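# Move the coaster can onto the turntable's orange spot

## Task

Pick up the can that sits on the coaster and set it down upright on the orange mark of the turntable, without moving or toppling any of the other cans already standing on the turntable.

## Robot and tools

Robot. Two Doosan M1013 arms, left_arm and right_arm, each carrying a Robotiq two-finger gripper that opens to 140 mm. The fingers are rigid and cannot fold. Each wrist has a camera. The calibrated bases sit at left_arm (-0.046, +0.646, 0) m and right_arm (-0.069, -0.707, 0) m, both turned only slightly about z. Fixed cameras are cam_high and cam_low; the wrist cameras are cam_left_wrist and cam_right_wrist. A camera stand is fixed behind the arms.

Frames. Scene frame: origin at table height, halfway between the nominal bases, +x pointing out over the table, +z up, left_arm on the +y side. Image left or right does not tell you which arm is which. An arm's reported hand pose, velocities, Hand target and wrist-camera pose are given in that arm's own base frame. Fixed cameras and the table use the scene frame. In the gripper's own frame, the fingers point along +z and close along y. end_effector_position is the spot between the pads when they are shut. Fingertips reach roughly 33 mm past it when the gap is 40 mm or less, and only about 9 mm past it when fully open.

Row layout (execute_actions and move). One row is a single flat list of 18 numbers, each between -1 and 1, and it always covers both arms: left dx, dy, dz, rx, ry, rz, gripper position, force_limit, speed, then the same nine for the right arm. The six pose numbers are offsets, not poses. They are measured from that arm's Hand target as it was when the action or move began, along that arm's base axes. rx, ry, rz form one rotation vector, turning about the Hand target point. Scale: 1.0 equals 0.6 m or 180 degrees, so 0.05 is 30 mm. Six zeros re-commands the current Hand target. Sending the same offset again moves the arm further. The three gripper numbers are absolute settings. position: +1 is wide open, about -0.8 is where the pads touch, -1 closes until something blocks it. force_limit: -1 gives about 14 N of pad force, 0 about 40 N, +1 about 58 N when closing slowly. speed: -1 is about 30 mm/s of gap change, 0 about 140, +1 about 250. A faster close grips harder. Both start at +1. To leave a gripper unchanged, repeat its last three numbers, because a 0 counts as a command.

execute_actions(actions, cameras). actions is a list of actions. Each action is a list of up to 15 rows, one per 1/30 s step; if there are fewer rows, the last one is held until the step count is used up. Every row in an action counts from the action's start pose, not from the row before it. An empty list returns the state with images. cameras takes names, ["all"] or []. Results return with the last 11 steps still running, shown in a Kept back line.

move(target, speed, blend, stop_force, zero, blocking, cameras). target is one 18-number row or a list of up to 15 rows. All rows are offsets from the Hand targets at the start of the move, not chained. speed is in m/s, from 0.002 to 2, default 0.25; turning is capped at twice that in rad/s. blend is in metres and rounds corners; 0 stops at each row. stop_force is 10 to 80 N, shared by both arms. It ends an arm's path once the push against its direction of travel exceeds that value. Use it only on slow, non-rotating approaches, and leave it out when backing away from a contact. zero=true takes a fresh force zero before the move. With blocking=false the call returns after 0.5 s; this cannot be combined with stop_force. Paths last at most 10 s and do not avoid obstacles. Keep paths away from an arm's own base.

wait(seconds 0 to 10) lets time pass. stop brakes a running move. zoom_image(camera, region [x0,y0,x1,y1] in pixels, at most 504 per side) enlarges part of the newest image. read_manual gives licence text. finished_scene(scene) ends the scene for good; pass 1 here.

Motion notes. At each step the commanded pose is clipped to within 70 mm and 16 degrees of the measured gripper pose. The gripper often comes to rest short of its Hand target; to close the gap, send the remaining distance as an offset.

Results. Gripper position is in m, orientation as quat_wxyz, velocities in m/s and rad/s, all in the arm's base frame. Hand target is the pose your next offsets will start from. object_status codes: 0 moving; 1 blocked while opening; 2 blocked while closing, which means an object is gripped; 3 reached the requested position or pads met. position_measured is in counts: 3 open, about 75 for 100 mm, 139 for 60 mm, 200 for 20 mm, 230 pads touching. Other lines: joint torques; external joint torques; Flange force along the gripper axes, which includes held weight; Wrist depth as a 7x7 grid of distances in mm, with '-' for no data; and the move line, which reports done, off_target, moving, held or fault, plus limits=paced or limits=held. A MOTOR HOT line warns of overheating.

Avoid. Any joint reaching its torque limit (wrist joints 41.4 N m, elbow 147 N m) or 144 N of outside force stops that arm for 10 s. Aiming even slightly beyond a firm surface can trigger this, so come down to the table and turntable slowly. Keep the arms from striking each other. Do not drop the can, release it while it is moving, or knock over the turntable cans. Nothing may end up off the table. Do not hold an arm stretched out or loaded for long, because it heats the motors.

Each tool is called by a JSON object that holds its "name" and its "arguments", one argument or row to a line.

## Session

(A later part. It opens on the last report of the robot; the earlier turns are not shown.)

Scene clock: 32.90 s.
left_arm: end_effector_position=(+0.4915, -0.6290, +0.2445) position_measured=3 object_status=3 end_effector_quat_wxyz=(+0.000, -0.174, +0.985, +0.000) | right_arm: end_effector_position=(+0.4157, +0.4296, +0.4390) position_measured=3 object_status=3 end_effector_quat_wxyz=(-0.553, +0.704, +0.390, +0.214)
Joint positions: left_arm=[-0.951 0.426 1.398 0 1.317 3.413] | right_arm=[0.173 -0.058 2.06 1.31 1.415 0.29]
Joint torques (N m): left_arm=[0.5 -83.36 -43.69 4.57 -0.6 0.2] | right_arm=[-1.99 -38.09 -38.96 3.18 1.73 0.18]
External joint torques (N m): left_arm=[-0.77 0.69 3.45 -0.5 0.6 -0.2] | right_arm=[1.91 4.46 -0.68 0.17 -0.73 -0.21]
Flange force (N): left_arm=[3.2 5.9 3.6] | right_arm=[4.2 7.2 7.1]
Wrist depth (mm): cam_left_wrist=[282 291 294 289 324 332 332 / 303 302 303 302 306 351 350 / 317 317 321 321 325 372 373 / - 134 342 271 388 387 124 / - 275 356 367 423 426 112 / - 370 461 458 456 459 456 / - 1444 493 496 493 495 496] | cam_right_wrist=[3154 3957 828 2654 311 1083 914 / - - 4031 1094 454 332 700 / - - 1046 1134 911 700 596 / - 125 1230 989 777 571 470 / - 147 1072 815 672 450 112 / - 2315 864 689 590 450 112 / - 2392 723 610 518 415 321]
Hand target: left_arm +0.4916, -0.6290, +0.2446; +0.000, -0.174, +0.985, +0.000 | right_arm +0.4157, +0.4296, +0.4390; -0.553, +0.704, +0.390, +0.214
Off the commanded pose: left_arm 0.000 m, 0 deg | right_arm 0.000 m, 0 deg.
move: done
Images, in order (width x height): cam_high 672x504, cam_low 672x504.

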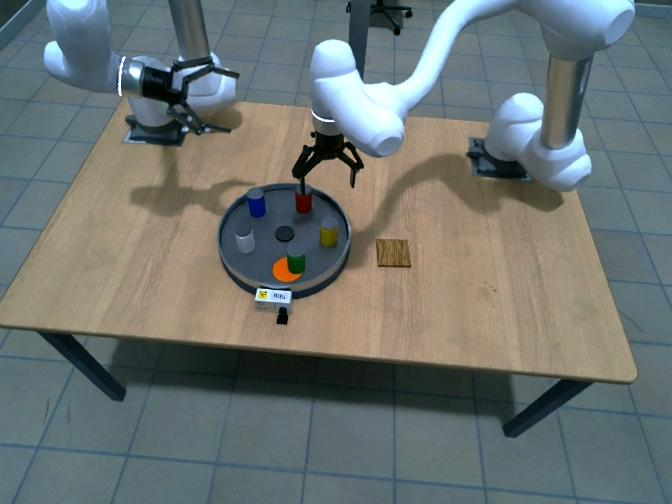

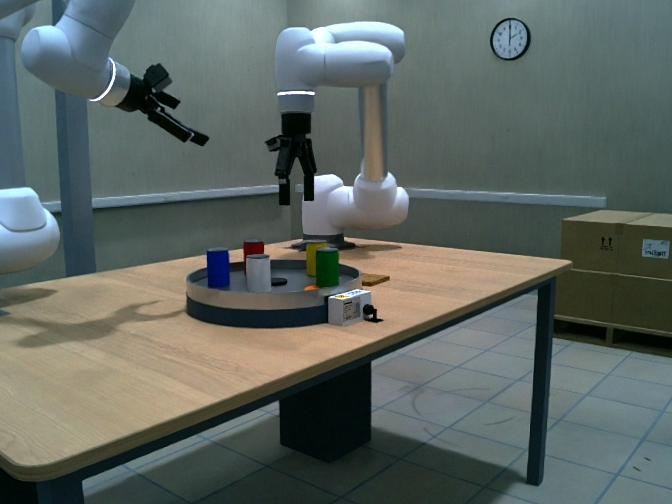

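{"name": "wait", "arguments": {
  "seconds": 1.9,
  "cameras": ["cam_high"]
}}

{"name": "wait", "arguments": {
  "seconds": 1.3,
  "cameras": ["cam_left_wrist"]
}}

{"name": "wait", "arguments": {
  "seconds": 0.4,
  "cameras": ["cam_left_wrist"]
}}

{"name": "wait", "arguments": {
  "seconds": 0.4,
  "cameras": ["cam_left_wrist"]
}}

Scene clock: 35.30 s.
left_arm: end_effector_position=(+0.4916, -0.6290, +0.2446) position_measured=3 object_status=3 end_effector_quat_wxyz=(+0.000, -0.174, +0.985, +0.000) | right_arm: end_effector_position=(+0.4157, +0.4296, +0.4390) position_measured=3 object_status=3 end_effector_quat_wxyz=(-0.553, +0.704, +0.390, +0.214)
Joint positions: left_arm=[-0.951 0.426 1.398 0 1.317 3.413] | right_arm=[0.173 -0.058 2.06 1.31 1.415 0.29]
Joint torques (N m): left_arm=[0.63 -83.24 -42.99 4.46 -0.31 0.16] | right_arm=[-2.03 -38.26 -38.86 3.19 1.73 0.17]
External joint torques (N m): left_arm=[-1.18 0.43 2.63 -0.38 0.31 -0.16] | right_arm=[1.92 4.55 -0.72 0.15 -0.73 -0.2]
Flange force (N): left_arm=[3.2 4.5 2.9] | right_arm=[4.4 7.4 7.1]
Wrist depth (mm): cam_left_wrist=[281 286 286 287 325 331 332 / 302 302 303 303 307 351 350 / 320 318 319 270 325 372 373 / 319 134 348 251 392 386 124 / - 356 340 360 424 425 112 / - 399 456 457 455 457 458 / - 1481 495 493 497 495 494] | cam_right_wrist=[- - 847 346 314 1077 821 / - - - 1122 455 313 693 / - - 1046 1134 918 674 590 / - 133 3568 985 777 496 477 / - 147 1012 818 668 427 112 / - 2827 867 693 584 449 112 / - 2291 733 608 522 414 379]
Hand target: left_arm +0.4916, -0.6290, +0.2446; +0.000, -0.174, +0.985, +0.000 | right_arm +0.4157, +0.4296, +0.4390; -0.553, +0.704, +0.390, +0.214
Tool commands: left_gripper/position=+1.0 left_gripper/force_limit=+0.0 left_gripper/speed=+1.0 right_gripper/position=+1.0 right_gripper/force_limit=+1.0 right_gripper/speed=+1.0
Off the commanded pose: left_arm 0.000 m, 0 deg | right_arm 0.000 m, 0 deg.
wait: 1.90 s; at rest from the start
Images, in order (width x height): cam_high 672x504.

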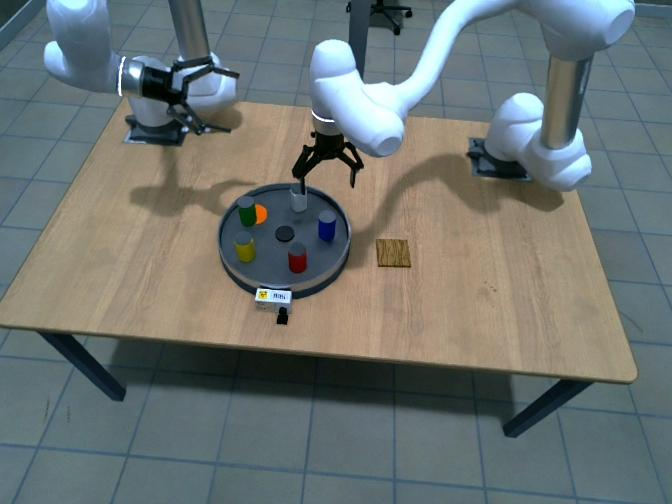

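Scene clock: 36.60 s.
left_arm: end_effector_position=(+0.4916, -0.6290, +0.2446) position_measured=3 object_status=3 end_effector_quat_wxyz=(+0.000, -0.174, +0.985, +0.000) | right_arm: end_effector_position=(+0.4157, +0.4296, +0.4390) position_measured=3 object_status=3 end_effector_quat_wxyz=(-0.553, +0.704, +0.390, +0.214)
Joint positions: left_arm=[-0.951 0.426 1.398 0 1.317 3.413] | right_arm=[0.173 -0.058 2.06 1.31 1.415 0.29]
Joint torques (N m): left_arm=[0.54 -83.7 -43.12 4.55 -0.28 0.12] | right_arm=[-2.03 -38.02 -38.91 3.14 1.72 0.16]
External joint torques (N m): left_arm=[-0.55 1.11 2.89 -0.46 0.28 -0.12] | right_arm=[2.14 3.84 -0.77 0.2 -0.7 -0.19]
Flange force (N): left_arm=[2.3 4.3 3.6] | right_arm=[4.2 6.1 7.2]
Wrist depth (mm): cam_left_wrist=[283 285 285 286 325 332 330 / 306 305 303 302 310 350 350 / 321 312 321 314 325 372 372 / 305 134 341 344 391 384 124 / - 301 324 361 424 427 112 / - 389 455 455 457 459 457 / - 1444 497 494 494 492 495] | cam_right_wrist=[- 3348 860 2267 311 1083 911 / - - 3818 1083 452 314 702 / - 4186 1032 1116 918 691 596 / - 132 3401 994 780 573 475 / - 136 1067 818 668 527 112 / - 2982 840 693 585 430 112 / - 2392 714 615 522 417 378]
Hand target: left_arm +0.4916, -0.6290, +0.2446; +0.000, -0.174, +0.985, +0.000 | right_arm +0.4157, +0.4296, +0.4390; -0.553, +0.704, +0.390, +0.214
Tool commands: left_gripper/position=+1.0 left_gripper/force_limit=+0.0 left_gripper/speed=+1.0 right_gripper/position=+1.0 right_gripper/force_limit=+1.0 right_gripper/speed=+1.0
Off the commanded pose: left_arm 0.000 m, 0 deg | right_arm 0.000 m, 0 deg.
wait: 1.30 s; at rest by 0.17 s
camera_calibration:
cam_left_wrist: T_world_to_cam=[[-0.324293, 0.945935, -0.00638889, 0.764541], [0.882778, 0.305054, 0.357276, -0.332463], [0.339909, 0.110222, -0.933977, 0.273069], [0, 0, 0, 1]] pos_world=[0.448608, -0.651885, 0.378705]
Images, in order (width x height): cam_left_wrist 672x504.

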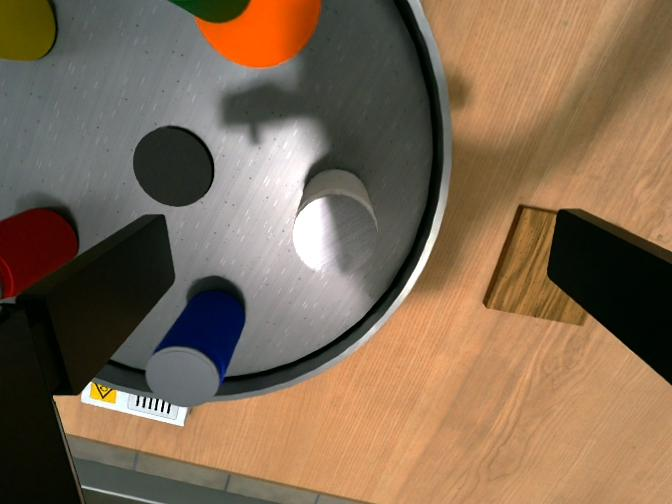

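Scene clock: 37.00 s.
left_arm: end_effector_position=(+0.4916, -0.6290, +0.2446) position_measured=3 object_status=3 end_effector_quat_wxyz=(+0.000, -0.174, +0.985, +0.000) | right_arm: end_effector_position=(+0.4157, +0.4296, +0.4390) position_measured=3 object_status=3 end_effector_quat_wxyz=(-0.553, +0.704, +0.390, +0.214)
Joint positions: left_arm=[-0.951 0.426 1.398 0 1.317 3.413] | right_arm=[0.173 -0.058 2.06 1.31 1.415 0.29]
Joint torques (N m): left_arm=[0.34 -83.58 -42.97 4.53 -0.3 0.15] | right_arm=[-1.96 -37.99 -38.92 3.18 1.74 0.13]
External joint torques (N m): left_arm=[0.08 1.27 2.83 -0.44 0.31 -0.15] | right_arm=[1.82 4.65 -0.62 0.16 -0.74 -0.16]
Flange force (N): left_arm=[1.4 4.1 3.5] | right_arm=[4.3 7.5 7.0]
Wrist depth (mm): cam_left_wrist=[286 286 285 280 325 331 330 / 303 303 303 303 307 350 352 / 319 317 322 321 325 373 372 / 334 134 343 332 393 385 124 / - 304 366 361 426 424 112 / - 382 386 458 458 460 460 / - 492 493 497 496 495 494] | cam_right_wrist=[- - 864 2502 308 1032 907 / - - 1083 1122 454 313 695 / - - 1012 1152 922 689 593 / - 125 3201 989 775 574 452 / - 126 1051 812 674 447 112 / - - 847 700 580 458 112 / - 2502 707 603 516 415 344]
Hand target: left_arm +0.4916, -0.6290, +0.2446; +0.000, -0.174, +0.985, +0.000 | right_arm +0.4157, +0.4296, +0.4390; -0.553, +0.704, +0.390, +0.214
Tool commands: left_gripper/position=+1.0 left_gripper/force_limit=+0.0 left_gripper/speed=+1.0 right_gripper/position=+1.0 right_gripper/force_limit=+1.0 right_gripper/speed=+1.0
Off the commanded pose: left_arm 0.000 m, 0 deg | right_arm 0.000 m, 0 deg.
wait: 0.40 s; at rest by 0.17 s
camera_calibration:
cam_left_wrist: T_world_to_cam=[[-0.324293, 0.945935, -0.00638889, 0.764541], [0.882778, 0.305054, 0.357276, -0.332463], [0.339909, 0.110222, -0.933977, 0.273069], [0, 0, 0, 1]] pos_world=[0.448608, -0.651885, 0.378705]
Images, in order (width x height): cam_left_wrist 672x504.

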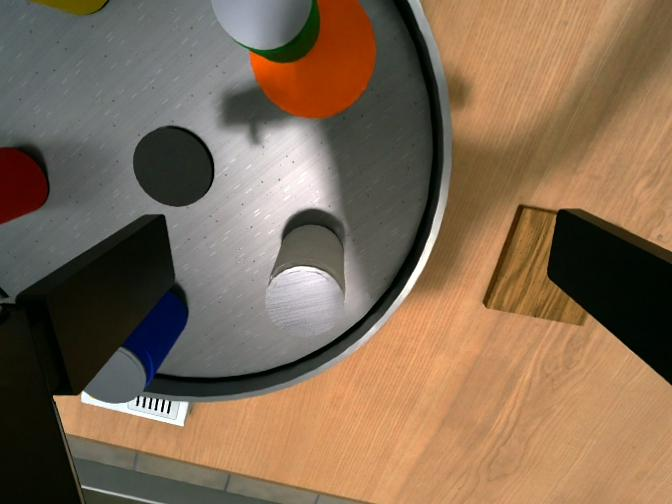

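Scene clock: 37.40 s.
left_arm: end_effector_position=(+0.4916, -0.6290, +0.2446) position_measured=3 object_status=3 end_effector_quat_wxyz=(+0.000, -0.174, +0.985, +0.000) | right_arm: end_effector_position=(+0.4157, +0.4296, +0.4390) position_measured=3 object_status=3 end_effector_quat_wxyz=(-0.553, +0.704, +0.390, +0.214)
Joint positions: left_arm=[-0.951 0.426 1.398 0 1.317 3.413] | right_arm=[0.173 -0.058 2.06 1.31 1.415 0.29]
Joint torques (N m): left_arm=[0.49 -83.41 -43.23 4.55 -0.27 0.09] | right_arm=[-1.99 -38.2 -38.95 3.21 1.72 0.14]
External joint torques (N m): left_arm=[-0.37 0.87 3.03 -0.46 0.28 -0.09] | right_arm=[2.07 4.27 -0.74 0.13 -0.71 -0.17]
Flange force (N): left_arm=[2.3 5.1 3.7] | right_arm=[4.4 6.8 7.2]
Wrist depth (mm): cam_left_wrist=[285 285 285 283 326 331 333 / 299 301 307 301 306 351 351 / 324 315 322 319 325 374 371 / 334 134 337 341 388 385 124 / - 366 299 361 426 426 112 / - 384 459 457 455 459 456 / - 1435 494 495 495 494 493] | cam_right_wrist=[- 2418 844 2687 310 1008 907 / - - 1209 1116 454 313 700 / - - 1057 1134 922 689 613 / - 133 3298 985 777 490 453 / - 135 1032 815 664 504 112 / - 2902 857 700 579 396 112 / - 2340 733 608 524 410 379]
Hand target: left_arm +0.4916, -0.6290, +0.2446; +0.000, -0.174, +0.985, +0.000 | right_arm +0.4157, +0.4296, +0.4390; -0.553, +0.704, +0.390, +0.214
Tool commands: left_gripper/position=+1.0 left_gripper/force_limit=+0.0 left_gripper/speed=+1.0 right_gripper/position=+1.0 right_gripper/force_limit=+1.0 right_gripper/speed=+1.0
Off the commanded pose: left_arm 0.000 m, 0 deg | right_arm 0.000 m, 0 deg.
wait: 0.40 s; at rest by 0.17 s
camera_calibration:
cam_left_wrist: T_world_to_cam=[[-0.324293, 0.945935, -0.00638889, 0.764541], [0.882778, 0.305054, 0.357276, -0.332463], [0.339909, 0.110222, -0.933977, 0.273069], [0, 0, 0, 1]] pos_world=[0.448608, -0.651885, 0.378705]
Images, in order (width x height): cam_left_wrist 672x504.

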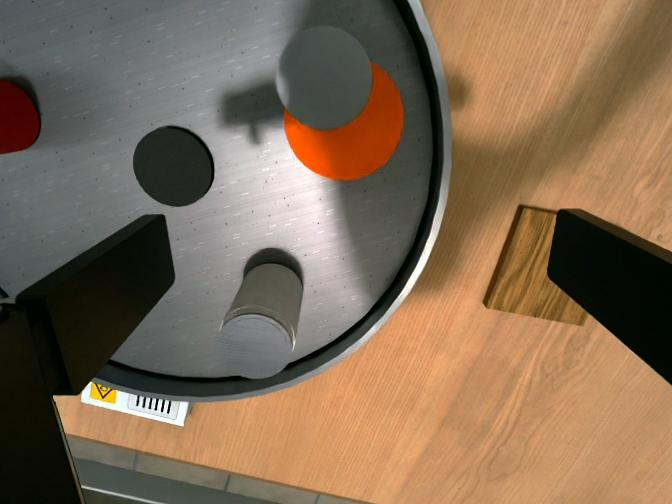

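{"name": "move", "arguments": {
  "target": [
    [0,0,0,0,0,0,0.3,0,0,0,0,0,0,0,0,1,1,1],
    [0,0.001,-0.2202,0,0,0,0.3,0,0,0,0,0,0,0,0,1,1,1]
  ],
  "speed": 0.3
}}

{"name": "wait", "arguments": {
  "seconds": 0.3
}}

Scene clock: 39.93 s.
left_arm: end_effector_position=(+0.4916, -0.6284, +0.1126) position_measured=91 object_status=3 end_effector_quat_wxyz=(+0.000, -0.174, +0.985, +0.000) | right_arm: end_effector_position=(+0.4157, +0.4296, +0.4390) position_measured=3 object_status=3 end_effector_quat_wxyz=(-0.553, +0.704, +0.390, +0.214)
Joint positions: left_arm=[-0.95 0.501 1.536 0 1.104 3.413] | right_arm=[0.173 -0.058 2.06 1.31 1.415 0.29]
Joint torques (N m): left_arm=[0.48 -88.76 -39.89 4.24 -0.46 0.04] | right_arm=[-1.97 -38.17 -38.86 3.2 1.74 0.17]
External joint torques (N m): left_arm=[-0.33 2.34 2.75 -0.47 0.47 -0.04] | right_arm=[2.11 4.38 -0.74 0.13 -0.73 -0.19]
Flange force (N): left_arm=[1.2 2.3 3.3] | right_arm=[4.5 7.0 7.4]
Wrist depth (mm): cam_left_wrist=[172 170 93 93 170 212 217 / 180 180 - 96 180 183 229 / 183 188 194 196 189 191 244 / 196 193 199 204 204 127 256 / - 82 218 219 216 125 74 / - - 198 232 232 - - / - - 159 239 323 - -] | cam_right_wrist=[- - 837 308 302 1017 837 / - - - 2721 336 780 700 / - 4107 1051 1122 922 415 610 / - 135 1273 980 772 391 453 / - 147 1122 818 670 504 112 / - 2654 860 693 587 380 112 / - 1979 716 608 518 405 381]
Hand target: left_arm +0.4916, -0.6284, +0.1124; +0.000, -0.174, +0.985, +0.000 | right_arm +0.4157, +0.4296, +0.4390; -0.553, +0.704, +0.390, +0.214
Off the commanded pose: left_arm 0.000 m, 0 deg | right_arm 0.000 m, 0 deg.
move: done

Scene clock: 40.23 s.
left_arm: end_effector_position=(+0.4916, -0.6284, +0.1124) position_measured=91 object_status=3 end_effector_quat_wxyz=(+0.000, -0.174, +0.985, +0.000) | right_arm: end_effector_position=(+0.4157, +0.4296, +0.4390) position_measured=3 object_status=3 end_effector_quat_wxyz=(-0.553, +0.704, +0.390, +0.214)
Joint positions: left_arm=[-0.95 0.501 1.536 0 1.104 3.413] | right_arm=[0.173 -0.058 2.06 1.31 1.415 0.29]
Joint torques (N m): left_arm=[0.51 -87.5 -39.99 4.19 -0.31 0.15] | right_arm=[-2.14 -38.07 -38.88 3.19 1.73 0.16]
External joint torques (N m): left_arm=[-0.44 1.12 2.9 -0.42 0.32 -0.15] | right_arm=[2.14 4.53 -0.66 0.14 -0.73 -0.19]
Flange force (N): left_arm=[2.2 4.3 2.8] | right_arm=[4.4 7.2 7.5]
Wrist depth (mm): cam_left_wrist=[172 170 170 170 170 212 217 / 180 180 180 178 180 183 229 / 183 189 189 - 190 191 243 / 195 193 120 - 200 127 256 / - 82 218 222 219 125 74 / - - 228 235 231 - - / - - 209 246 324 - -] | cam_right_wrist=[- 4353 834 312 302 1046 878 / 3957 2315 4631 1088 363 786 700 / - 3065 1008 1128 922 414 598 / - 133 3109 985 772 424 472 / - 147 1094 821 674 495 112 / - 2864 874 693 582 423 112 / - 2221 707 603 518 414 380]
Hand target: left_arm +0.4916, -0.6284, +0.1124; +0.000, -0.174, +0.985, +0.000 | right_arm +0.4157, +0.4296, +0.4390; -0.553, +0.704, +0.390, +0.214
Tool commands: left_gripper/position=+0.3 left_gripper/force_limit=+0.0 left_gripper/speed=+0.0 right_gripper/position=+1.0 right_gripper/force_limit=+1.0 right_gripper/speed=+1.0
Off the commanded pose: left_arm 0.000 m, 0 deg | right_arm 0.000 m, 0 deg.
wait: 0.30 s; at rest by 0.17 s

{"name": "wait", "arguments": {
  "seconds": 2.8
}}

{"name": "execute_actions", "arguments": {
  "actions": [
    [[0,0,0,0,0,0,-1,0,0,0,0,0,0,0,0,1,1,1]],
    [[0,0,0,0,0,0,-1,0,0,0,0,0,0,0,0,1,1,1],[0,0,0,0,0,0,-1,0,0,0,0,0,0,0,0,1,1,1],[0,0,0.001,0,0,0,-1,0,0,0,0,0,0,0,0,1,1,1],[0.003,0.001,0.006,0,0,0,-1,0,0,0,0,0,0,0,0,1,1,1],[0.008,0.003,0.017,0,0,0,-1,0,0,0,0,0,0,0,0,1,1,1],[0.016,0.006,0.035,0,0,0,-1,0,0,0,0,0,0,0,0,1,1,1],[0.027,0.01,0.058,0,0,0,-1,0,0,0,0,0,0,0,0,1,1,1],[0.039,0.014,0.083,0,0,0,-1,0,0,0,0,0,0,0,0,1,1,1],[0.051,0.018,0.108,0,0,0,-1,0,0,0,0,0,0,0,0,1,1,1],[0.062,0.022,0.131,0,0,0,-1,0,0,0,0,0,0,0,0,1,1,1],[0.07,0.025,0.149,0,0,0,-1,0,0,0,0,0,0,0,0,1,1,1],[0.075,0.027,0.16,0,0,0,-1,0,0,0,0,0,0,0,0,1,1,1],[0.078,0.028,0.166,0,0,0,-1,0,0,0,0,0,0,0,0,1,1,1]]
  ]
}}

{"name": "wait", "arguments": {
  "seconds": 0.3,
  "cameras": ["cam_high","cam_left_wrist"]
}}

Scene clock: 44.00 s.
left_arm: end_effector_position=(+0.4916, -0.6284, +0.1124) position_measured=91 object_status=3 end_effector_quat_wxyz=(+0.000, -0.174, +0.985, +0.000) | right_arm: end_effector_position=(+0.4157, +0.4296, +0.4390) position_measured=3 object_status=3 end_effector_quat_wxyz=(-0.553, +0.704, +0.390, +0.214)
Joint positions: left_arm=[-0.95 0.501 1.536 0 1.104 3.413] | right_arm=[0.173 -0.058 2.06 1.31 1.415 0.29]
Joint torques (N m): left_arm=[0.79 -86.96 -39.63 4.22 -0.26 0.14] | right_arm=[-2.04 -38.03 -38.78 3.17 1.75 0.14]
External joint torques (N m): left_arm=[-0.71 0.26 2.38 -0.43 0.27 -0.14] | right_arm=[1.73 4.56 -0.77 0.19 -0.75 -0.17]
Flange force (N): left_arm=[2.5 4.3 1.8] | right_arm=[4.5 7.5 6.8]
Wrist depth (mm): cam_left_wrist=[171 170 - - 170 212 216 / 180 180 98 - - 224 229 / 184 189 193 201 191 191 244 / 195 190 154 204 204 128 256 / - 82 218 218 218 125 74 / - - 211 235 232 - - / - - 187 246 322 - -] | cam_right_wrist=[- - 837 306 302 1012 840 / - - 1152 1041 345 791 702 / - - 1077 1122 918 414 610 / - 126 3201 1003 775 394 460 / - 136 1012 818 666 506 112 / - 2790 867 698 584 414 112 / - 2267 733 605 521 415 379]
Hand target: left_arm +0.4916, -0.6284, +0.1124; +0.000, -0.174, +0.985, +0.000 | right_arm +0.4157, +0.4296, +0.4390; -0.553, +0.704, +0.390, +0.214
Tool commands: left_gripper/position=+0.3 left_gripper/force_limit=+0.0 left_gripper/speed=+0.0 right_gripper/position=+1.0 right_gripper/force_limit=+1.0 right_gripper/speed=+1.0
Off the commanded pose: left_arm 0.000 m, 0 deg | right_arm 0.000 m, 0 deg.
wait: 2.80 s; at rest from the start

Scene clock: 44.63 s.
left_arm: end_effector_position=(+0.4916, -0.6284, +0.1125) position_measured=154 object_status=2 end_effector_quat_wxyz=(+0.000, -0.174, +0.985, +0.000) | right_arm: end_effector_position=(+0.4157, +0.4296, +0.4390) position_measured=3 object_status=3 end_effector_quat_wxyz=(-0.553, +0.704, +0.390, +0.214)
Joint positions: left_arm=[-0.95 0.501 1.536 0 1.104 3.413] | right_arm=[0.173 -0.058 2.06 1.31 1.415 0.29]
Joint torques (N m): left_arm=[-1.32 -80.01 -35.24 3.59 -0.23 0.14] | right_arm=[-1.96 -38 -38.93 3.19 1.72 0.17]
External joint torques (N m): left_arm=[1.16 -6.66 -1.97 0.18 0.23 -0.14] | right_arm=[1.94 4.27 -0.71 0.16 -0.72 -0.2]
External joint torques at the end of the 1st action: left_arm=[1.57 -6.16 -2.2 0.18 0.14 -0.09] | right_arm=[1.93 4.35 -0.79 0.15 -0.74 -0.2]
Flange force (N): left_arm=[0.3 5.0 -6.9] | right_arm=[4.2 6.9 7.0]
Flange force at the end of the 1st action (N): left_arm=[-0.6 4.0 -6.6] | right_arm=[4.4 7.1 7.0]
Wrist depth (mm): cam_left_wrist=[172 170 172 170 171 212 217 / 180 180 179 178 181 184 229 / 184 189 191 113 110 194 244 / 196 196 114 - 110 253 256 / - 88 82 220 222 - 79 / - 73 64 240 232 - - / - - - 246 324 - -] | cam_right_wrist=[- - 857 844 302 1051 878 / - - - 1099 342 786 698 / - - 1067 1134 934 426 595 / - 133 1327 985 772 430 464 / - 147 1057 818 668 454 112 / - 2827 837 698 584 451 101 / - 2221 723 603 517 415 -]
Hand target: left_arm +0.5384, -0.6116, +0.2120; +0.000, -0.174, +0.985, +0.000 | right_arm +0.4157, +0.4296, +0.4390; -0.553, +0.704, +0.390, +0.214
Off the commanded pose: left_arm 0.111 m, 0 deg | right_arm 0.000 m, 0 deg.
Kept back: 11 steps.
Step readings (end_effector_position of left_arm | right_arm; steps 1 to 15: 1st action; 16 to 19: 2nd action):
0: (+0.4916, -0.6284, +0.1124) | (+0.4157, +0.4296, +0.4390)
1: (+0.4916, -0.6284, +0.1124) | (+0.4157, +0.4296, +0.4390)
2: (+0.4916, -0.6284, +0.1124) | (+0.4157, +0.4296, +0.4390)
4: (+0.4916, -0.6284, +0.1124) | (+0.4157, +0.4296, +0.4390)
8: (+0.4916, -0.6284, +0.1124) | (+0.4157, +0.4296, +0.4390)
15: (+0.4916, -0.6284, +0.1124) | (+0.4157, +0.4296, +0.4390)
16: (+0.4916, -0.6284, +0.1124) | (+0.4157, +0.4296, +0.4390)
17: (+0.4916, -0.6284, +0.1124) | (+0.4157, +0.4296, +0.4390)

Scene clock: 45.30 s.
left_arm: end_effector_position=(+0.5378, -0.6113, +0.2116) position_measured=154 object_status=2 end_effector_quat_wxyz=(+0.000, -0.174, +0.985, -0.001) end_effector_velocity=(+0.002, +0.000, +0.005) end_effector_angular_velocity=(-0.001, +0.002, +0.001) | right_arm: end_effector_position=(+0.4157, +0.4296, +0.4390) position_measured=3 object_status=3 end_effector_quat_wxyz=(-0.553, +0.704, +0.390, +0.214)
Joint positions: left_arm=[-0.892 0.465 1.401 0 1.274 3.472] | right_arm=[0.173 -0.058 2.06 1.31 1.415 0.29]
Joint velocities: left_arm=[0.003 0 -0.008 -0.002 0.008 0.003] | right_arm=[within noise]
Joint torques (N m): left_arm=[0.74 -87.65 -42.92 4.5 -0.49 -0.06] | right_arm=[-1.85 -37.85 -38.94 3.18 1.74 0.16]
External joint torques (N m): left_arm=[-1.4 2.64 3.5 -0.51 0.5 0.06] | right_arm=[1.87 4.4 -0.58 0.14 -0.74 -0.19]
Flange force (N): left_arm=[2.9 3.0 4.5] | right_arm=[4.0 7.1 7.0]
Wrist depth (mm): cam_left_wrist=[257 256 257 177 254 303 302 / 272 265 270 268 272 321 321 / - - 288 115 282 335 333 / 283 305 107 - - 350 353 / - 88 82 405 396 - 79 / - 73 64 417 418 - - / - - - 452 - - -] | cam_right_wrist=[- 3455 871 2755 350 349 903 / - - 3298 1116 1152 372 695 / - - 1072 1116 926 440 588 / - 132 3401 989 777 557 474 / - 147 1062 818 666 518 112 / - 2721 837 700 582 424 112 / - 2267 709 603 519 416 377]
Hand target: left_arm +0.5384, -0.6116, +0.2120; +0.000, -0.174, +0.985, +0.000 | right_arm +0.4157, +0.4296, +0.4390; -0.553, +0.704, +0.390, +0.214
Tool commands: left_gripper/position=-1.0 left_gripper/force_limit=+0.0 left_gripper/speed=+0.0 right_gripper/position=+1.0 right_gripper/force_limit=+1.0 right_gripper/speed=+1.0
Off the commanded pose: left_arm 0.001 m, 0 deg | right_arm 0.000 m, 0 deg.
wait: 0.30 s; no rest
camera_calibration:
cam_left_wrist: T_world_to_cam=[[-0.324359, 0.945903, -0.00761023, 0.76278], [0.882329, 0.30544, 0.358054, -0.366595], [0.341009, 0.109424, -0.93367, 0.223355], [0, 0, 0, 1]] pos_world=[0.494706, -0.633984, 0.345606]
Images, in order (width x height): cam_high 672x504, cam_left_wrist 672x504.

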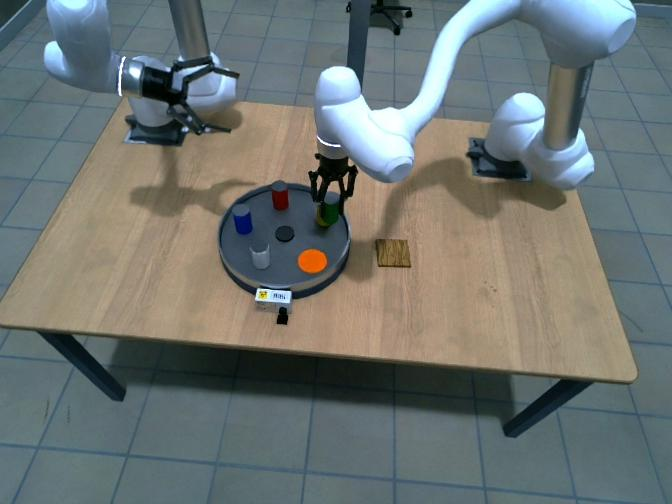

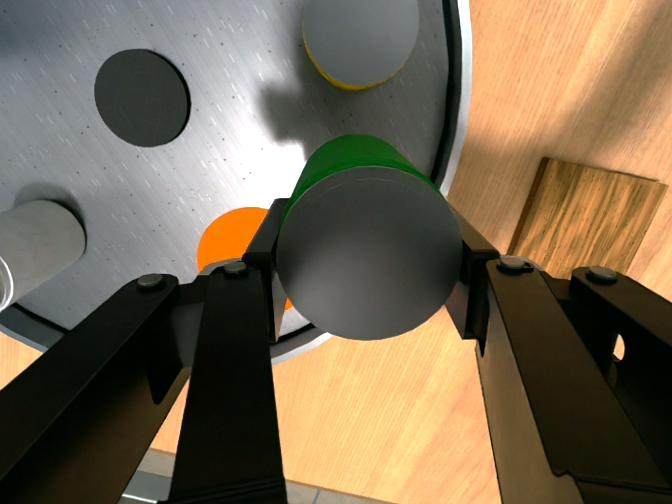

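{"name": "move", "arguments": {
  "target": [-0.0677,-0.025,0.0117,0,0,0,-1,0,0,0,0,0,0,0,0,1,1,1],
  "speed": 0.3
}}

Scene clock: 46.93 s.
left_arm: end_effector_position=(+0.4978, -0.6266, +0.2190) position_measured=154 object_status=2 end_effector_quat_wxyz=(+0.000, -0.174, +0.985, +0.000) | right_arm: end_effector_position=(+0.4157, +0.4296, +0.4390) position_measured=3 object_status=3 end_effector_quat_wxyz=(-0.553, +0.704, +0.390, +0.214)
Joint positions: left_arm=[-0.942 0.44 1.424 0 1.277 3.421] | right_arm=[0.173 -0.058 2.06 1.31 1.415 0.29]
Joint torques (N m): left_arm=[-0.7 -87.28 -43.76 4.53 -0.3 0.04] | right_arm=[-2.02 -38.08 -38.96 3.19 1.74 0.17]
External joint torques (N m): left_arm=[0.79 3.79 3.94 -0.47 0.3 -0.04] | right_arm=[2.21 4.35 -0.64 0.13 -0.73 -0.2]
Flange force (N): left_arm=[0.1 3.1 5.9] | right_arm=[4.3 6.9 7.6]
Wrist depth (mm): cam_left_wrist=[261 258 264 259 269 310 309 / 279 278 279 279 279 328 327 / 295 293 292 107 286 348 348 / 315 310 110 - 111 358 361 / - 89 82 346 119 - 79 / - 73 64 427 426 - - / - - - 462 - - -] | cam_right_wrist=[- 3887 831 2941 318 1046 911 / - - 994 1088 421 783 698 / - - 1072 1146 934 426 590 / - 135 3401 985 775 446 471 / - 147 1122 818 670 431 112 / - 2755 864 698 584 442 107 / - 2244 726 606 518 413 378]
Hand target: left_arm +0.4977, -0.6266, +0.2191; +0.000, -0.174, +0.985, +0.000 | right_arm +0.4157, +0.4296, +0.4390; -0.553, +0.704, +0.390, +0.214
Off the commanded pose: left_arm 0.000 m, 0 deg | right_arm 0.000 m, 0 deg.
move: done

{"name": "wait", "arguments": {
  "seconds": 2.02
}}

{"name": "move", "arguments": {
  "target": [0,0,-0.1667,0,0,0,-1,0,0,0,0,0,0,0,0,1,1,1],
  "speed": 0.3
}}

{"name": "execute_actions", "arguments": {
  "actions": [
    [[0,0,0,0,0,0,1,0,1,0,0,0,0,0,0,1,1,1]]
  ]
}}

{"name": "wait", "arguments": {
  "seconds": 0.2,
  "cameras": ["cam_high","cam_left_wrist"]
}}

{"name": "move", "arguments": {
  "target": [0,0,0.22,0,0,0,1,0,1,0,0,0,0,0,0,1,1,1],
  "speed": 0.3,
  "cameras": ["cam_high","cam_low"]
}}

Scene clock: 49.53 s.
left_arm: end_effector_position=(+0.4977, -0.6266, +0.2191) position_measured=154 object_status=2 end_effector_quat_wxyz=(+0.000, -0.174, +0.985, +0.000) | right_arm: end_effector_position=(+0.4157, +0.4296, +0.4390) position_measured=3 object_status=3 end_effector_quat_wxyz=(-0.553, +0.704, +0.390, +0.214)
Joint positions: left_arm=[-0.943 0.44 1.424 0 1.277 3.421] | right_arm=[0.173 -0.058 2.06 1.31 1.415 0.29]
Joint torques (N m): left_arm=[0.25 -85.43 -43.38 4.51 -0.33 0.08] | right_arm=[-1.93 -38.07 -39.03 3.2 1.75 0.14]
External joint torques (N m): left_arm=[-0.18 1.85 3.58 -0.47 0.34 -0.08] | right_arm=[1.97 4.44 -0.55 0.13 -0.75 -0.17]
Flange force (N): left_arm=[2.0 4.8 4.5] | right_arm=[4.1 7.1 7.2]
Wrist depth (mm): cam_left_wrist=[263 264 264 263 300 310 309 / 278 277 280 275 279 328 327 / 296 293 296 115 270 349 347 / 308 311 110 - 112 357 359 / - 89 82 119 118 - 78 / - 73 64 428 425 - - / - - - 460 - - -] | cam_right_wrist=[- 2687 847 2687 318 1088 834 / - - 1170 1110 420 775 707 / - - 1057 1110 922 424 590 / - 125 1273 985 775 444 471 / - 136 1057 831 662 517 112 / - 3023 840 693 584 449 112 / - 2340 726 608 522 415 380]
Hand target: left_arm +0.4977, -0.6266, +0.2191; +0.000, -0.174, +0.985, +0.000 | right_arm +0.4157, +0.4296, +0.4390; -0.553, +0.704, +0.390, +0.214
Tool commands: left_gripper/position=-1.0 left_gripper/force_limit=+0.0 left_gripper/speed=+0.0 right_gripper/position=+1.0 right_gripper/force_limit=+1.0 right_gripper/speed=+1.0
Off the commanded pose: left_arm 0.000 m, 0 deg | right_arm 0.000 m, 0 deg.
wait: 2.03 s; at rest from the start

Scene clock: 50.47 s.
left_arm: end_effector_position=(+0.4977, -0.6266, +0.1191) position_measured=154 object_status=2 end_effector_quat_wxyz=(+0.000, -0.174, +0.985, +0.000) | right_arm: end_effector_position=(+0.4157, +0.4296, +0.4390) position_measured=3 object_status=3 end_effector_quat_wxyz=(-0.553, +0.704, +0.390, +0.214)
Joint positions: left_arm=[-0.943 0.5 1.525 0 1.117 3.421] | right_arm=[0.173 -0.058 2.06 1.31 1.415 0.29]
Joint torques (N m): left_arm=[0.1 -88.17 -40.86 4.23 -0.37 0.08] | right_arm=[-1.92 -38.17 -38.86 3.16 1.74 0.17]
External joint torques (N m): left_arm=[-0.33 1.41 3.36 -0.42 0.38 -0.08] | right_arm=[1.81 4.82 -0.67 0.18 -0.74 -0.2]
Flange force (N): left_arm=[2.2 5.0 3.3] | right_arm=[4.4 7.9 7.0]
Wrist depth (mm): cam_left_wrist=[178 176 176 176 176 217 222 / 184 186 187 186 186 187 235 / 190 196 198 110 192 209 250 / 203 209 111 - 112 260 260 / - 88 82 230 119 - 79 / - 73 64 243 231 - - / - - - 254 331 - -] | cam_right_wrist=[- 2622 844 930 304 1022 854 / - - 1046 1116 353 786 698 / - - 1017 1158 922 425 593 / - 125 1152 994 780 415 451 / - 117 1017 818 672 515 112 / - 2790 874 691 588 419 112 / - 2244 726 608 518 408 377]
Hand target: left_arm +0.4977, -0.6266, +0.1190; +0.000, -0.174, +0.985, +0.000 | right_arm +0.4157, +0.4296, +0.4390; -0.553, +0.704, +0.390, +0.214
Off the commanded pose: left_arm 0.000 m, 0 deg | right_arm 0.000 m, 0 deg.
move: done

Scene clock: 50.60 s.
left_arm: end_effector_position=(+0.4978, -0.6266, +0.1191) position_measured=145 object_status=0 end_effector_quat_wxyz=(+0.000, -0.174, +0.985, +0.000) | right_arm: end_effector_position=(+0.4157, +0.4296, +0.4390) position_measured=3 object_status=3 end_effector_quat_wxyz=(-0.553, +0.704, +0.390, +0.214)
Joint positions: left_arm=[-0.943 0.5 1.525 0 1.117 3.421] | right_arm=[0.173 -0.058 2.06 1.31 1.415 0.29]
Joint torques (N m): left_arm=[0.53 -87.34 -40.24 4.24 -0.25 0.1] | right_arm=[-1.95 -38.07 -38.9 3.18 1.71 0.14]
External joint torques (N m): left_arm=[-0.57 0.92 2.89 -0.45 0.26 -0.1] | right_arm=[1.78 4.62 -0.7 0.17 -0.72 -0.17]
Flange force (N): left_arm=[2.4 4.6 2.7] | right_arm=[4.4 7.5 6.8]
Wrist depth (mm): cam_left_wrist=[176 177 176 176 176 217 222 / 184 186 186 186 186 186 235 / 190 195 197 119 193 208 250 / 202 207 107 - 116 260 261 / - 91 88 228 222 - 82 / - 73 239 242 229 - - / - - - 255 333 - -] | cam_right_wrist=[3689 3201 812 313 305 1027 864 / - - 1008 1094 351 777 695 / - - 1036 1116 926 425 595 / - 133 3154 980 780 412 462 / - 117 1110 812 664 521 112 / - - 821 702 582 425 112 / - 2340 730 605 513 412 379]
Hand target: left_arm +0.4977, -0.6266, +0.1190; +0.000, -0.174, +0.985, +0.000 | right_arm +0.4157, +0.4296, +0.4390; -0.553, +0.704, +0.390, +0.214
Off the commanded pose: left_arm 0.000 m, 0 deg | right_arm 0.000 m, 0 deg.
Kept back: 11 steps.
Step readings (end_effector_position of left_arm | right_arm):
0: (+0.4977, -0.6266, +0.1191) | (+0.4157, +0.4296, +0.4390)
1: (+0.4977, -0.6266, +0.1191) | (+0.4157, +0.4296, +0.4390)
2: (+0.4977, -0.6266, +0.1191) | (+0.4157, +0.4296, +0.4390)

Scene clock: 51.17 s.
left_arm: end_effector_position=(+0.4977, -0.6266, +0.1190) position_measured=3 object_status=0 end_effector_quat_wxyz=(+0.000, -0.174, +0.985, +0.000) | right_arm: end_effector_position=(+0.4157, +0.4296, +0.4390) position_measured=3 object_status=3 end_effector_quat_wxyz=(-0.553, +0.704, +0.390, +0.214)
Joint positions: left_arm=[-0.943 0.5 1.525 0 1.117 3.421] | right_arm=[0.173 -0.058 2.06 1.31 1.415 0.29]
Joint torques (N m): left_arm=[0.58 -87.32 -39.85 4.28 -0.28 0.08] | right_arm=[-1.88 -38.19 -38.89 3.19 1.74 0.18]
External joint torques (N m): left_arm=[-0.65 0.74 2.43 -0.48 0.28 -0.08] | right_arm=[2 4.49 -0.67 0.13 -0.73 -0.21]
Flange force (N): left_arm=[2.2 3.8 2.2] | right_arm=[4.3 7.2 7.2]
Wrist depth (mm): cam_left_wrist=[- 176 176 178 176 217 222 / 184 184 186 186 187 187 235 / 190 195 198 198 198 198 250 / 197 134 211 208 211 189 124 / - 225 223 164 222 284 112 / - 239 235 138 239 308 306 / - 263 260 332 332 333 333] | cam_right_wrist=[4947 3957 864 322 300 985 911 / - 3065 1012 1105 353 797 704 / - - 1051 1134 926 399 590 / - 133 1311 976 775 574 452 / - 147 1105 821 670 454 112 / - - 844 702 585 449 102 / - 2446 711 600 517 415 -]
Hand target: left_arm +0.4977, -0.6266, +0.1190; +0.000, -0.174, +0.985, +0.000 | right_arm +0.4157, +0.4296, +0.4390; -0.553, +0.704, +0.390, +0.214
Tool commands: left_gripper/position=+1.0 left_gripper/force_limit=+0.0 left_gripper/speed=+1.0 right_gripper/position=+1.0 right_gripper/force_limit=+1.0 right_gripper/speed=+1.0
Off the commanded pose: left_arm 0.000 m, 0 deg | right_arm 0.000 m, 0 deg.
wait: 0.20 s; no rest
camera_calibration:
cam_left_wrist: T_world_to_cam=[[-0.32421, 0.945964, -0.00635534, 0.763451], [0.882808, 0.304965, 0.357276, -0.293866], [0.339908, 0.110222, -0.933977, 0.153389], [0, 0, 0, 1]] pos_world=[0.454808, -0.649485, 0.253105]
Images, in order (width x height): cam_high 672x504, cam_left_wrist 672x504.

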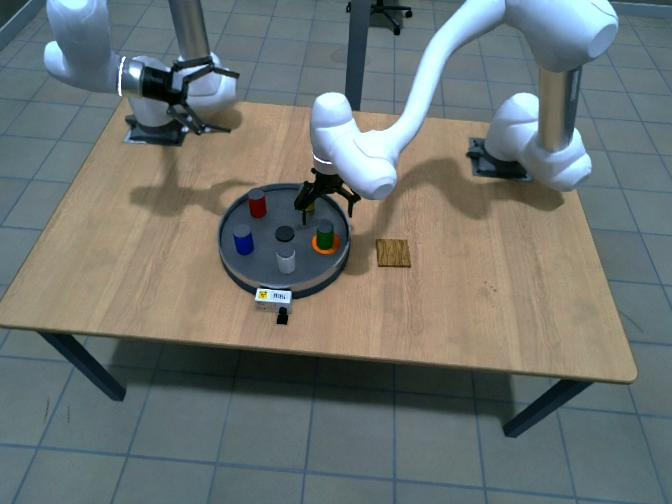

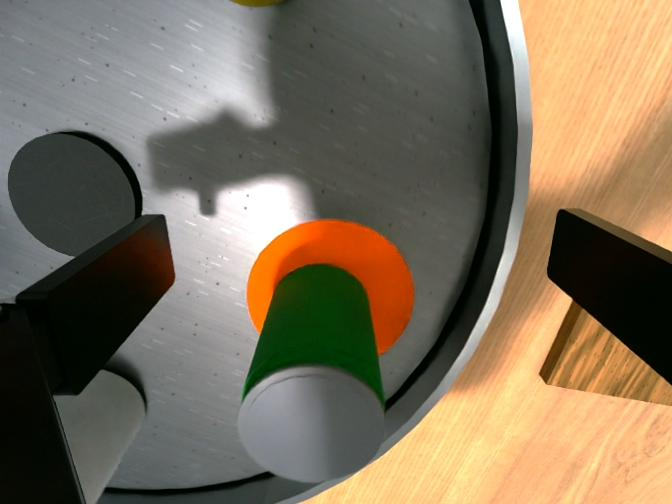

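Scene clock: 52.20 s.
left_arm: end_effector_position=(+0.4977, -0.6266, +0.2510) position_measured=3 object_status=3 end_effector_quat_wxyz=(+0.000, -0.174, +0.985, +0.000) | right_arm: end_effector_position=(+0.4157, +0.4296, +0.4390) position_measured=3 object_status=3 end_effector_quat_wxyz=(-0.553, +0.704, +0.390, +0.214)
Joint positions: left_arm=[-0.943 0.427 1.385 0 1.329 3.421] | right_arm=[0.173 -0.058 2.06 1.31 1.415 0.29]
Joint torques (N m): left_arm=[0.06 -84.07 -43.8 4.57 -0.19 0.12] | right_arm=[-1.89 -38.1 -38.89 3.18 1.73 0.15]
External joint torques (N m): left_arm=[-0.54 1.09 3.38 -0.48 0.19 -0.12] | right_arm=[1.89 4.6 -0.66 0.15 -0.72 -0.18]
Flange force (N): left_arm=[2.7 5.5 4.4] | right_arm=[4.3 7.4 7.1]
Wrist depth (mm): cam_left_wrist=[287 292 292 292 335 337 336 / 308 308 309 308 314 357 357 / 325 318 327 266 328 377 378 / 300 130 349 349 400 392 124 / - 288 363 367 433 433 112 / - 398 464 463 463 467 464 / - 1481 504 506 505 501 506] | cam_right_wrist=[- - 837 2561 310 1022 831 / - - 1134 1099 461 314 700 / - - 1072 1116 918 700 590 / - 125 1280 976 786 568 472 / - 117 1012 818 672 419 112 / - 2864 860 700 585 440 112 / - 2340 740 608 522 414 380]
Hand target: left_arm +0.4977, -0.6266, +0.2510; +0.000, -0.174, +0.985, +0.000 | right_arm +0.4157, +0.4296, +0.4390; -0.553, +0.704, +0.390, +0.214
Off the commanded pose: left_arm 0.000 m, 0 deg | right_arm 0.000 m, 0 deg.
move: done
Images, in order (width x height): cam_high 672x504, cam_low 672x504.

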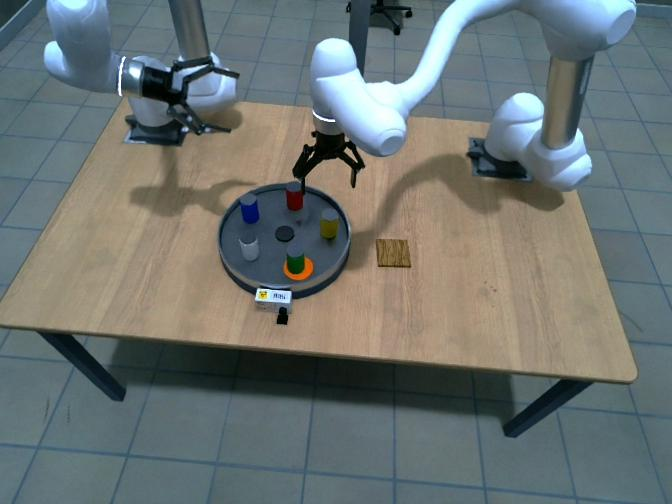

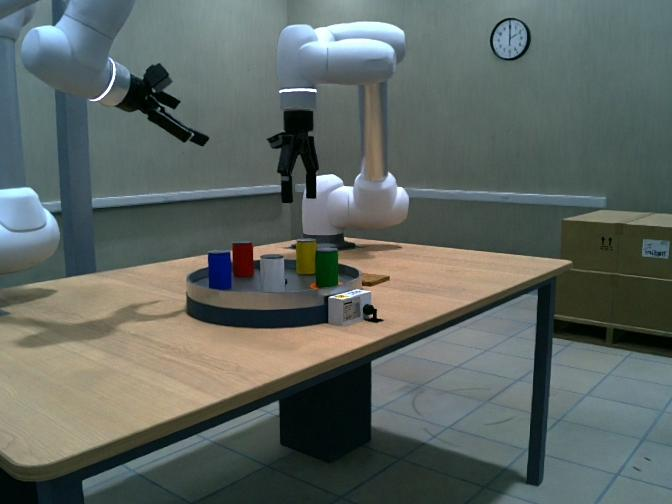

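Well within the spot and standing.

{"name": "finished_scene", "arguments": {
  "scene": 2
}}

The scene is finished: the task was done.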